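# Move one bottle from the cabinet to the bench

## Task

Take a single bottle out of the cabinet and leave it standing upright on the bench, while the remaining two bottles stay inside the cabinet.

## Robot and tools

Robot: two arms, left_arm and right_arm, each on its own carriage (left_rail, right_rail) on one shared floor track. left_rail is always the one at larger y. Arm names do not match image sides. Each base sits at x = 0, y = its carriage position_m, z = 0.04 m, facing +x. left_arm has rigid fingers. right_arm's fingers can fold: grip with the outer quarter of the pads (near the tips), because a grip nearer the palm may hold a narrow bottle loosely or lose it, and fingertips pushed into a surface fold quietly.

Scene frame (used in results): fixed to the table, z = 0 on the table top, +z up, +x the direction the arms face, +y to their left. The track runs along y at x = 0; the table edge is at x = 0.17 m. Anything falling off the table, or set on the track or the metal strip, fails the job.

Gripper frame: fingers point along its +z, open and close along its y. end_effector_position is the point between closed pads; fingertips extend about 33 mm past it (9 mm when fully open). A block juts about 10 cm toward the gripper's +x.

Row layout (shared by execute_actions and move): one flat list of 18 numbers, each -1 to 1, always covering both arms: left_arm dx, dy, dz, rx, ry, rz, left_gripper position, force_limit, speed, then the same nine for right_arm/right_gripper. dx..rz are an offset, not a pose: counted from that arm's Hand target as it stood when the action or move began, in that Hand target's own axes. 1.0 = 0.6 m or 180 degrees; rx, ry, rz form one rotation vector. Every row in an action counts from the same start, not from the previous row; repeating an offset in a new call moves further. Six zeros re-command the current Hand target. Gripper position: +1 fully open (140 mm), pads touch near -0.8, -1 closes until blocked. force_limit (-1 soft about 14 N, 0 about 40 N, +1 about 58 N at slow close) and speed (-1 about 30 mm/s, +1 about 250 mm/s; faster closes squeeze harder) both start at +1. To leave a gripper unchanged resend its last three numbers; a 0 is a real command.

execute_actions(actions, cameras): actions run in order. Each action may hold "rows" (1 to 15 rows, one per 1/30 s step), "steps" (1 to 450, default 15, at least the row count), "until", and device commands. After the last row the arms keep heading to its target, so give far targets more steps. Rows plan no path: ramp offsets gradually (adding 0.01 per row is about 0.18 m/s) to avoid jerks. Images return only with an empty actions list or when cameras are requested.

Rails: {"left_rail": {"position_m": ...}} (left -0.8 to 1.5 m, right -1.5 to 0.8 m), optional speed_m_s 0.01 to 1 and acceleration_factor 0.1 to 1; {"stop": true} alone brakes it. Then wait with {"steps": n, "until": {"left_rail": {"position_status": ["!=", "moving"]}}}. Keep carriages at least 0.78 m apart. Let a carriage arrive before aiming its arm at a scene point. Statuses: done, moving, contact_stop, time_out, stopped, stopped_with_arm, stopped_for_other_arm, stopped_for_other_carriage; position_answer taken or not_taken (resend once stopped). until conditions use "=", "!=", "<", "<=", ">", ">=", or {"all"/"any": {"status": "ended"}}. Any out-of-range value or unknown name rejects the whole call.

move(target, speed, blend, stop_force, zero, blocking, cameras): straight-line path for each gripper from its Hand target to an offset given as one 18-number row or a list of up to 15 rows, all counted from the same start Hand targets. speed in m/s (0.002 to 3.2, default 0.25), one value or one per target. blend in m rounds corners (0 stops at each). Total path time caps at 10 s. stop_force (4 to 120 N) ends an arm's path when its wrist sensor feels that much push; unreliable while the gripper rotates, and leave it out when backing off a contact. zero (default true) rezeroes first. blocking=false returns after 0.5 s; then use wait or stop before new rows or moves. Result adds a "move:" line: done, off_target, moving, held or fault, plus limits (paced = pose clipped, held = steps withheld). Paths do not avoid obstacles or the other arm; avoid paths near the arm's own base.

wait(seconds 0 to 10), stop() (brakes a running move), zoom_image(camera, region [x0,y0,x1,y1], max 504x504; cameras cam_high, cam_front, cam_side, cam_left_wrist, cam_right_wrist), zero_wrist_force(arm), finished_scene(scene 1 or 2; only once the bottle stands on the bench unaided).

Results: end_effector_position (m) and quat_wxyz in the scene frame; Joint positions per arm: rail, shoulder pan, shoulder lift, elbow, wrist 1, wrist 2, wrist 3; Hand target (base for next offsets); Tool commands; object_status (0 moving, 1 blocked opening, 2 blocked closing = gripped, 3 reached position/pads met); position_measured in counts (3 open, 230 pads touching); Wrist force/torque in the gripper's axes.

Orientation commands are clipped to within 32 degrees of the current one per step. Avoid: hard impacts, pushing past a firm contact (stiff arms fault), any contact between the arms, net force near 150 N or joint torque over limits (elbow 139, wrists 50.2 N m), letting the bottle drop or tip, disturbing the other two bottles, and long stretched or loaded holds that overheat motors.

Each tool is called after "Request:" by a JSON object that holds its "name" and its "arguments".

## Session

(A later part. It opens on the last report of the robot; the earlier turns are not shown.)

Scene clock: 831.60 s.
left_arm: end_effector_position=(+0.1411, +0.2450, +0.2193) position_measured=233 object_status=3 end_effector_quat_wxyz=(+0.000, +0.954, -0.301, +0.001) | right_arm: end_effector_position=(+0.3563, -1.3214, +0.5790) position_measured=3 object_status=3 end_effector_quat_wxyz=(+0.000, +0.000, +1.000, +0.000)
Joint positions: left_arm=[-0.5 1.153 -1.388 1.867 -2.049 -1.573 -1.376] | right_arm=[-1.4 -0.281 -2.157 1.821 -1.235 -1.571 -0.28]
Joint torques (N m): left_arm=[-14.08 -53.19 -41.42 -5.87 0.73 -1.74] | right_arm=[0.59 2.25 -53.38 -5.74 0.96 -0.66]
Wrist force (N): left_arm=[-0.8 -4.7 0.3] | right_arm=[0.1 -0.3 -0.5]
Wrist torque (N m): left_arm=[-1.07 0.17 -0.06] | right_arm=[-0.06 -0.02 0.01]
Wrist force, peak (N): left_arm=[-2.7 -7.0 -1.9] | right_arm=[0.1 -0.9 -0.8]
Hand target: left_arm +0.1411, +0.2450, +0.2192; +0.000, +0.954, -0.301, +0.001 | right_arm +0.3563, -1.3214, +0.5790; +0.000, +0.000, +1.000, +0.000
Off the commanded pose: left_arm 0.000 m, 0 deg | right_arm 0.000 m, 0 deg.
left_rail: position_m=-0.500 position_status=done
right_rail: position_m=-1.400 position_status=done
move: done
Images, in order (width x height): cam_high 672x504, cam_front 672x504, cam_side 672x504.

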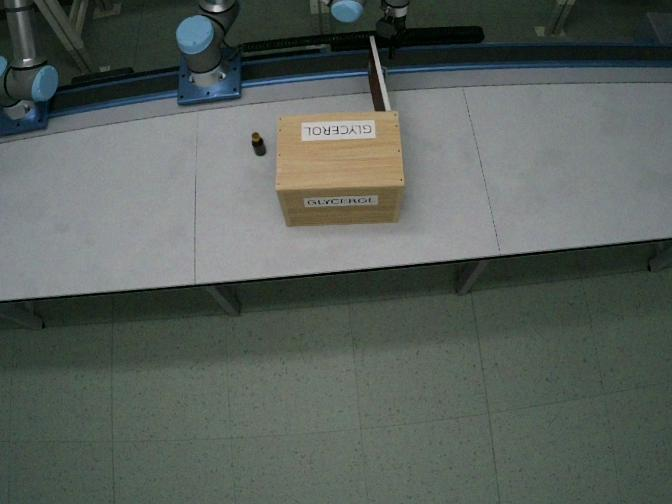

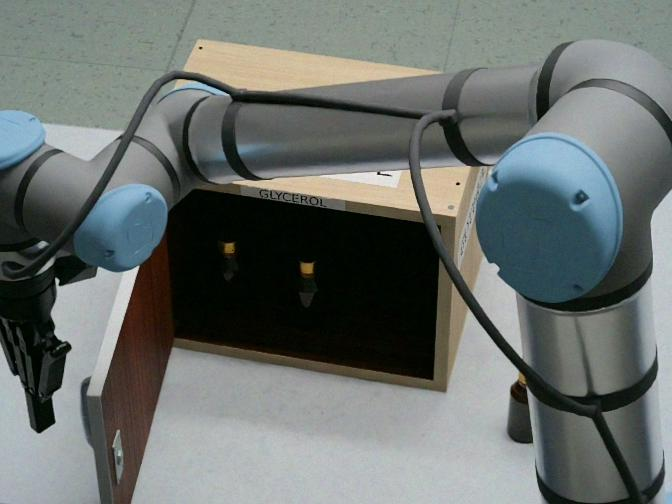

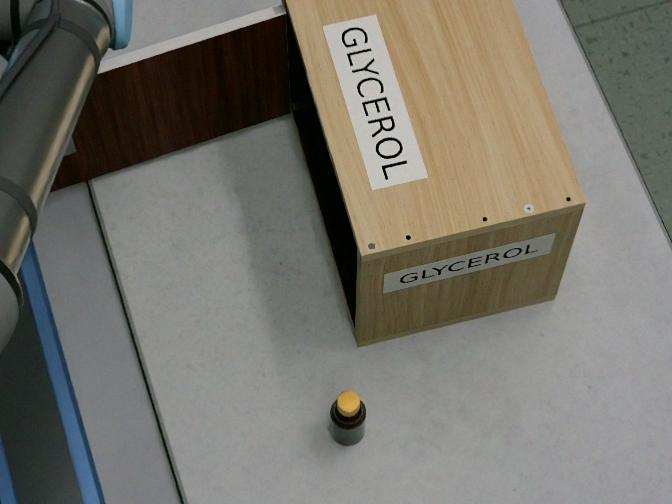

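Request:
{"name": "move", "arguments": {"target": [[0.1148,0.1352,0,0,0,0,-1,-1,0,0,0,0,0,0,0,1,1,1],[0.2315,0.2205,0,0,0,0,-1,-1,0,0,0,0,0,0,0,1,1,1],[0.3663,0.2707,0,0,0,0,-1,-1,0,0,0,0,0,0,0,1,1,1],[0.5095,0.2863,0,0,0,0,-1,-1,0,0,0,0,0,0,0,1,1,1],[0.623,0.2712,0,0,0,0,-1,-1,0,0,0,0,0,0,0,1,1,1]], "speed": [0.08,0.13,0.13,0.13,0.1], "blend": [0.02,0.02,0.02,0.02,0], "stop_force": 25, "cameras": ["cam_high","cam_side","cam_front"]}}

Scene clock: 848.73 s.
left_arm: end_effector_position=(+0.3535, -0.1030, +0.2201) position_measured=233 object_status=3 end_effector_quat_wxyz=(+0.000, +0.954, -0.301, +0.001) | right_arm: end_effector_position=(+0.3563, -1.3214, +0.5790) position_measured=3 object_status=3 end_effector_quat_wxyz=(+0.000, +0.000, +1.000, +0.000)
Joint positions: left_arm=[-0.5 0.511 -1.779 2.251 -2.043 -1.573 -2.018] | right_arm=[-1.4 -0.281 -2.157 1.821 -1.235 -1.571 -0.28]
Joint torques (N m): left_arm=[-18.23 -15.15 -57.38 -6.29 1.11 -1.78] | right_arm=[0.42 1.82 -53.67 -5.77 1.25 -0.7]
Wrist force (N): left_arm=[-3.1 -5.3 -0.3] | right_arm=[-0.3 -0.4 -0.3]
Wrist torque (N m): left_arm=[-1.25 0.27 0.00] | right_arm=[-0.08 0.07 0.00]
Wrist force, peak (N): left_arm=[-3.4 -7.4 0.9] | right_arm=[0.1 -0.7 -0.9]
Hand target: left_arm +0.3535, -0.1030, +0.2201; +0.000, +0.954, -0.301, +0.001 | right_arm +0.3563, -1.3214, +0.5790; +0.000, +0.000, +1.000, +0.000
Off the commanded pose: left_arm 0.000 m, 0 deg | right_arm 0.000 m, 0 deg.
left_rail: position_m=-0.500 position_status=done
right_rail: position_m=-1.400 position_status=done
move: done
Images, in order (width x height): cam_high 672x504, cam_front 672x504, cam_side 672x504.

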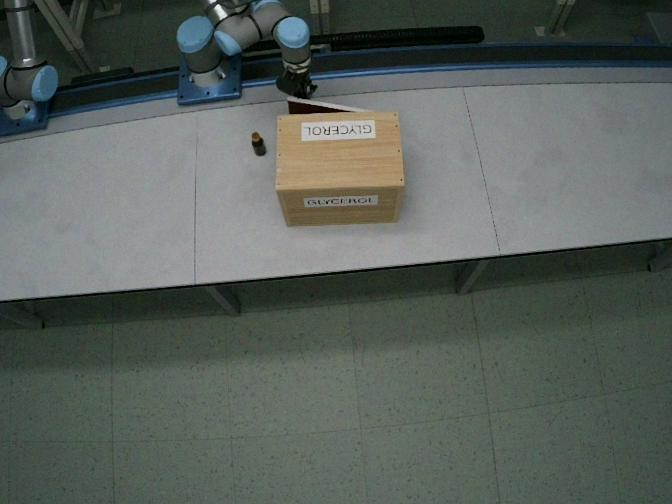

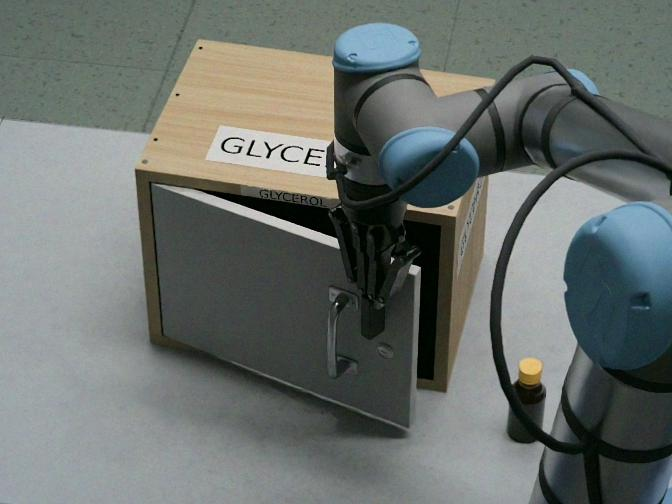

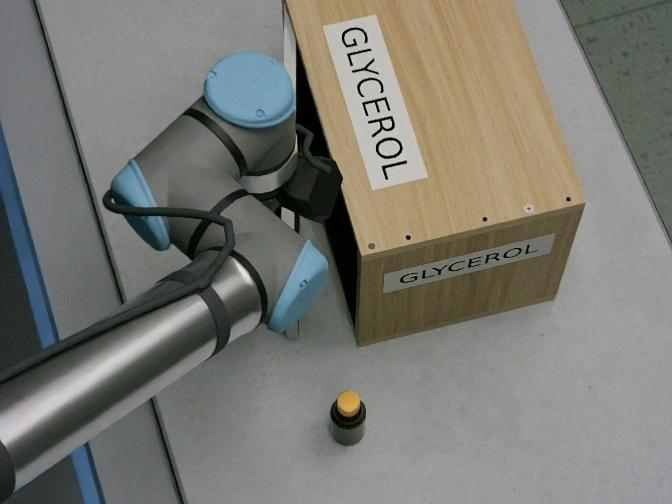

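Request:
{"name": "move", "arguments": {"target": [[0.0737,-0.0241,-0.025,0,0,0,-1,-1,0,0,0,0,0,0,0,1,1,1],[0.1596,-0.067,-0.025,0,0,0,-1,-1,0,0,0,0,0,0,0,1,1,1]], "speed": [0.07,0.04], "blend": [0.02,0], "stop_force": 12, "cameras": ["cam_side","cam_front"]}}

Scene clock: 862.47 s.
left_arm: end_effector_position=(+0.4247, -0.1206, +0.2353) position_measured=233 object_status=3 end_effector_quat_wxyz=(+0.000, +0.954, -0.301, +0.001) | right_arm: end_effector_position=(+0.3563, -1.3214, +0.5790) position_measured=3 object_status=3 end_effector_quat_wxyz=(+0.000, +0.000, +1.000, +0.000)
Joint positions: left_arm=[-0.5 0.42 -1.72 2.175 -2.026 -1.573 -2.11] | right_arm=[-1.4 -0.281 -2.157 1.821 -1.235 -1.571 -0.28]
Joint torques (N m): left_arm=[22.21 -51.98 -42.78 -2.37 -2.07 2.78] | right_arm=[-0.82 -2.37 -53.93 -5.97 0.3 -0.76]
Wrist force (N): left_arm=[-0.3 -6.9 2.4] | right_arm=[-0.4 -0.3 -0.6]
Wrist torque (N m): left_arm=[-1.59 0.03 -0.02] | right_arm=[-0.07 0.08 0.00]
Wrist force, peak (N): left_arm=[-26.7 10.3 -6.6] | right_arm=[0.2 -0.8 -0.9]
Hand target: left_arm +0.4247, -0.1206, +0.2353; +0.000, +0.954, -0.301, +0.001 (not the last commanded pose) | right_arm +0.3563, -1.3214, +0.5790; +0.000, +0.000, +1.000, +0.000
Off the commanded pose: left_arm 0.030 m, 0 deg | right_arm 0.000 m, 0 deg.
left_rail: position_m=-0.500 position_status=done
right_rail: position_m=-1.400 position_status=done
move: contact (left_arm); path passed 1 of 2 targets
Images, in order (width x height): cam_front 672x504, cam_side 672x504.

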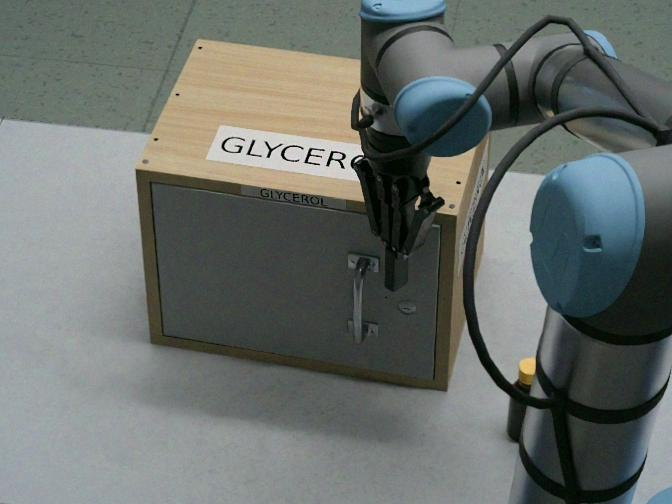

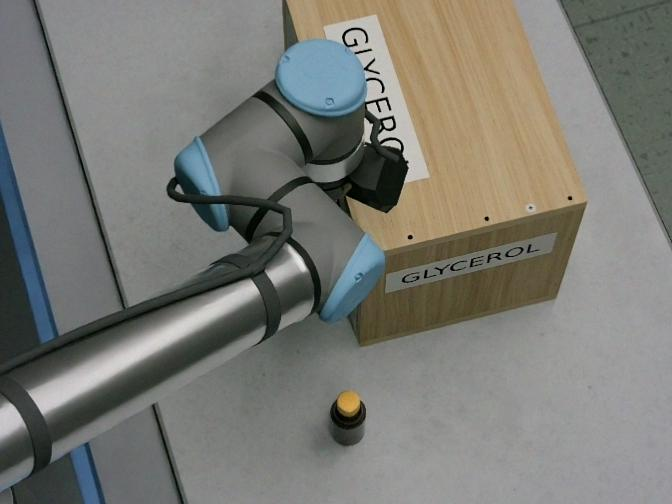

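Request:
{"name": "move", "arguments": {"target": [-0.1365,0.0956,-0.1333,0,0,0,-1,-1,0,0,0,0,0,0,0,1,1,1], "speed": 0.25, "cameras": ["cam_side","cam_front"]}}

Scene clock: 867.33 s.
left_arm: end_effector_position=(+0.3247, -0.1204, +0.3150) position_measured=233 object_status=3 end_effector_quat_wxyz=(+0.000, +0.954, -0.301, +0.001) | right_arm: end_effector_position=(+0.3563, -1.3214, +0.5790) position_measured=3 object_status=3 end_effector_quat_wxyz=(+0.000, +0.000, +1.000, +0.000)
Joint positions: left_arm=[-0.5 0.509 -1.912 2.164 -1.824 -1.573 -2.021] | right_arm=[-1.4 -0.281 -2.157 1.821 -1.235 -1.571 -0.28]
Joint torques (N m): left_arm=[18.14 -35.87 -60.7 -2.12 -2.34 2.09] | right_arm=[-0.49 0.47 -53.11 -5.6 0.93 -0.59]
Wrist force (N): left_arm=[-0.7 -7.1 2.5] | right_arm=[0.0 -0.5 -0.9]
Wrist torque (N m): left_arm=[-1.65 0.14 -0.02] | right_arm=[-0.12 0.00 0.00]
Wrist force, peak (N): left_arm=[1.3 -7.8 3.8] | right_arm=[-0.1 -0.9 -0.6]
Hand target: left_arm +0.3246, -0.1204, +0.3151; +0.000, +0.954, -0.301, +0.001 | right_arm +0.3563, -1.3214, +0.5790; +0.000, +0.000, +1.000, +0.000
Off the commanded pose: left_arm 0.000 m, 0 deg | right_arm 0.000 m, 0 deg.
left_rail: position_m=-0.500 position_status=done
right_rail: position_m=-1.400 position_status=done
move: done
Images, in order (width x height): cam_front 672x504, cam_side 672x504.

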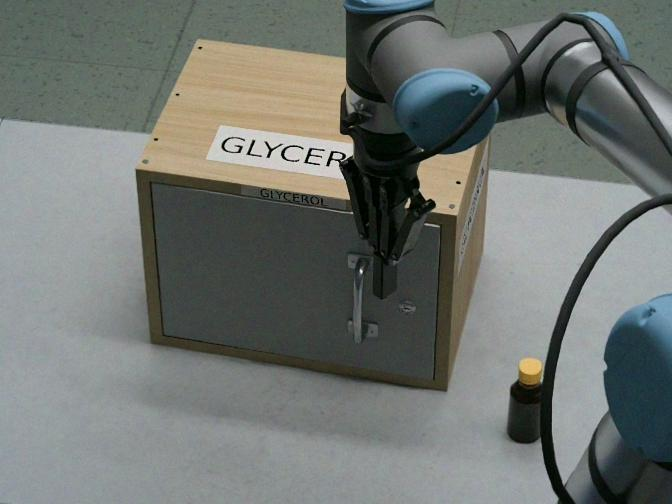

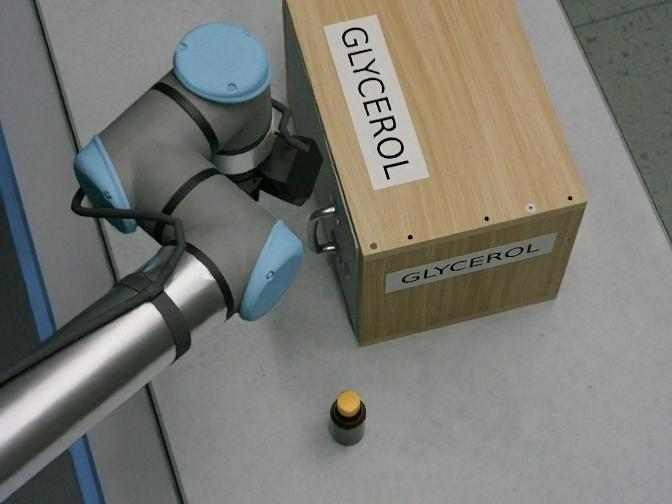

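Door is closed and the bottle is standing on the bench.

Request:
{"name": "finished_scene", "arguments": {"scene": 1}}

The scene is finished: the task was done.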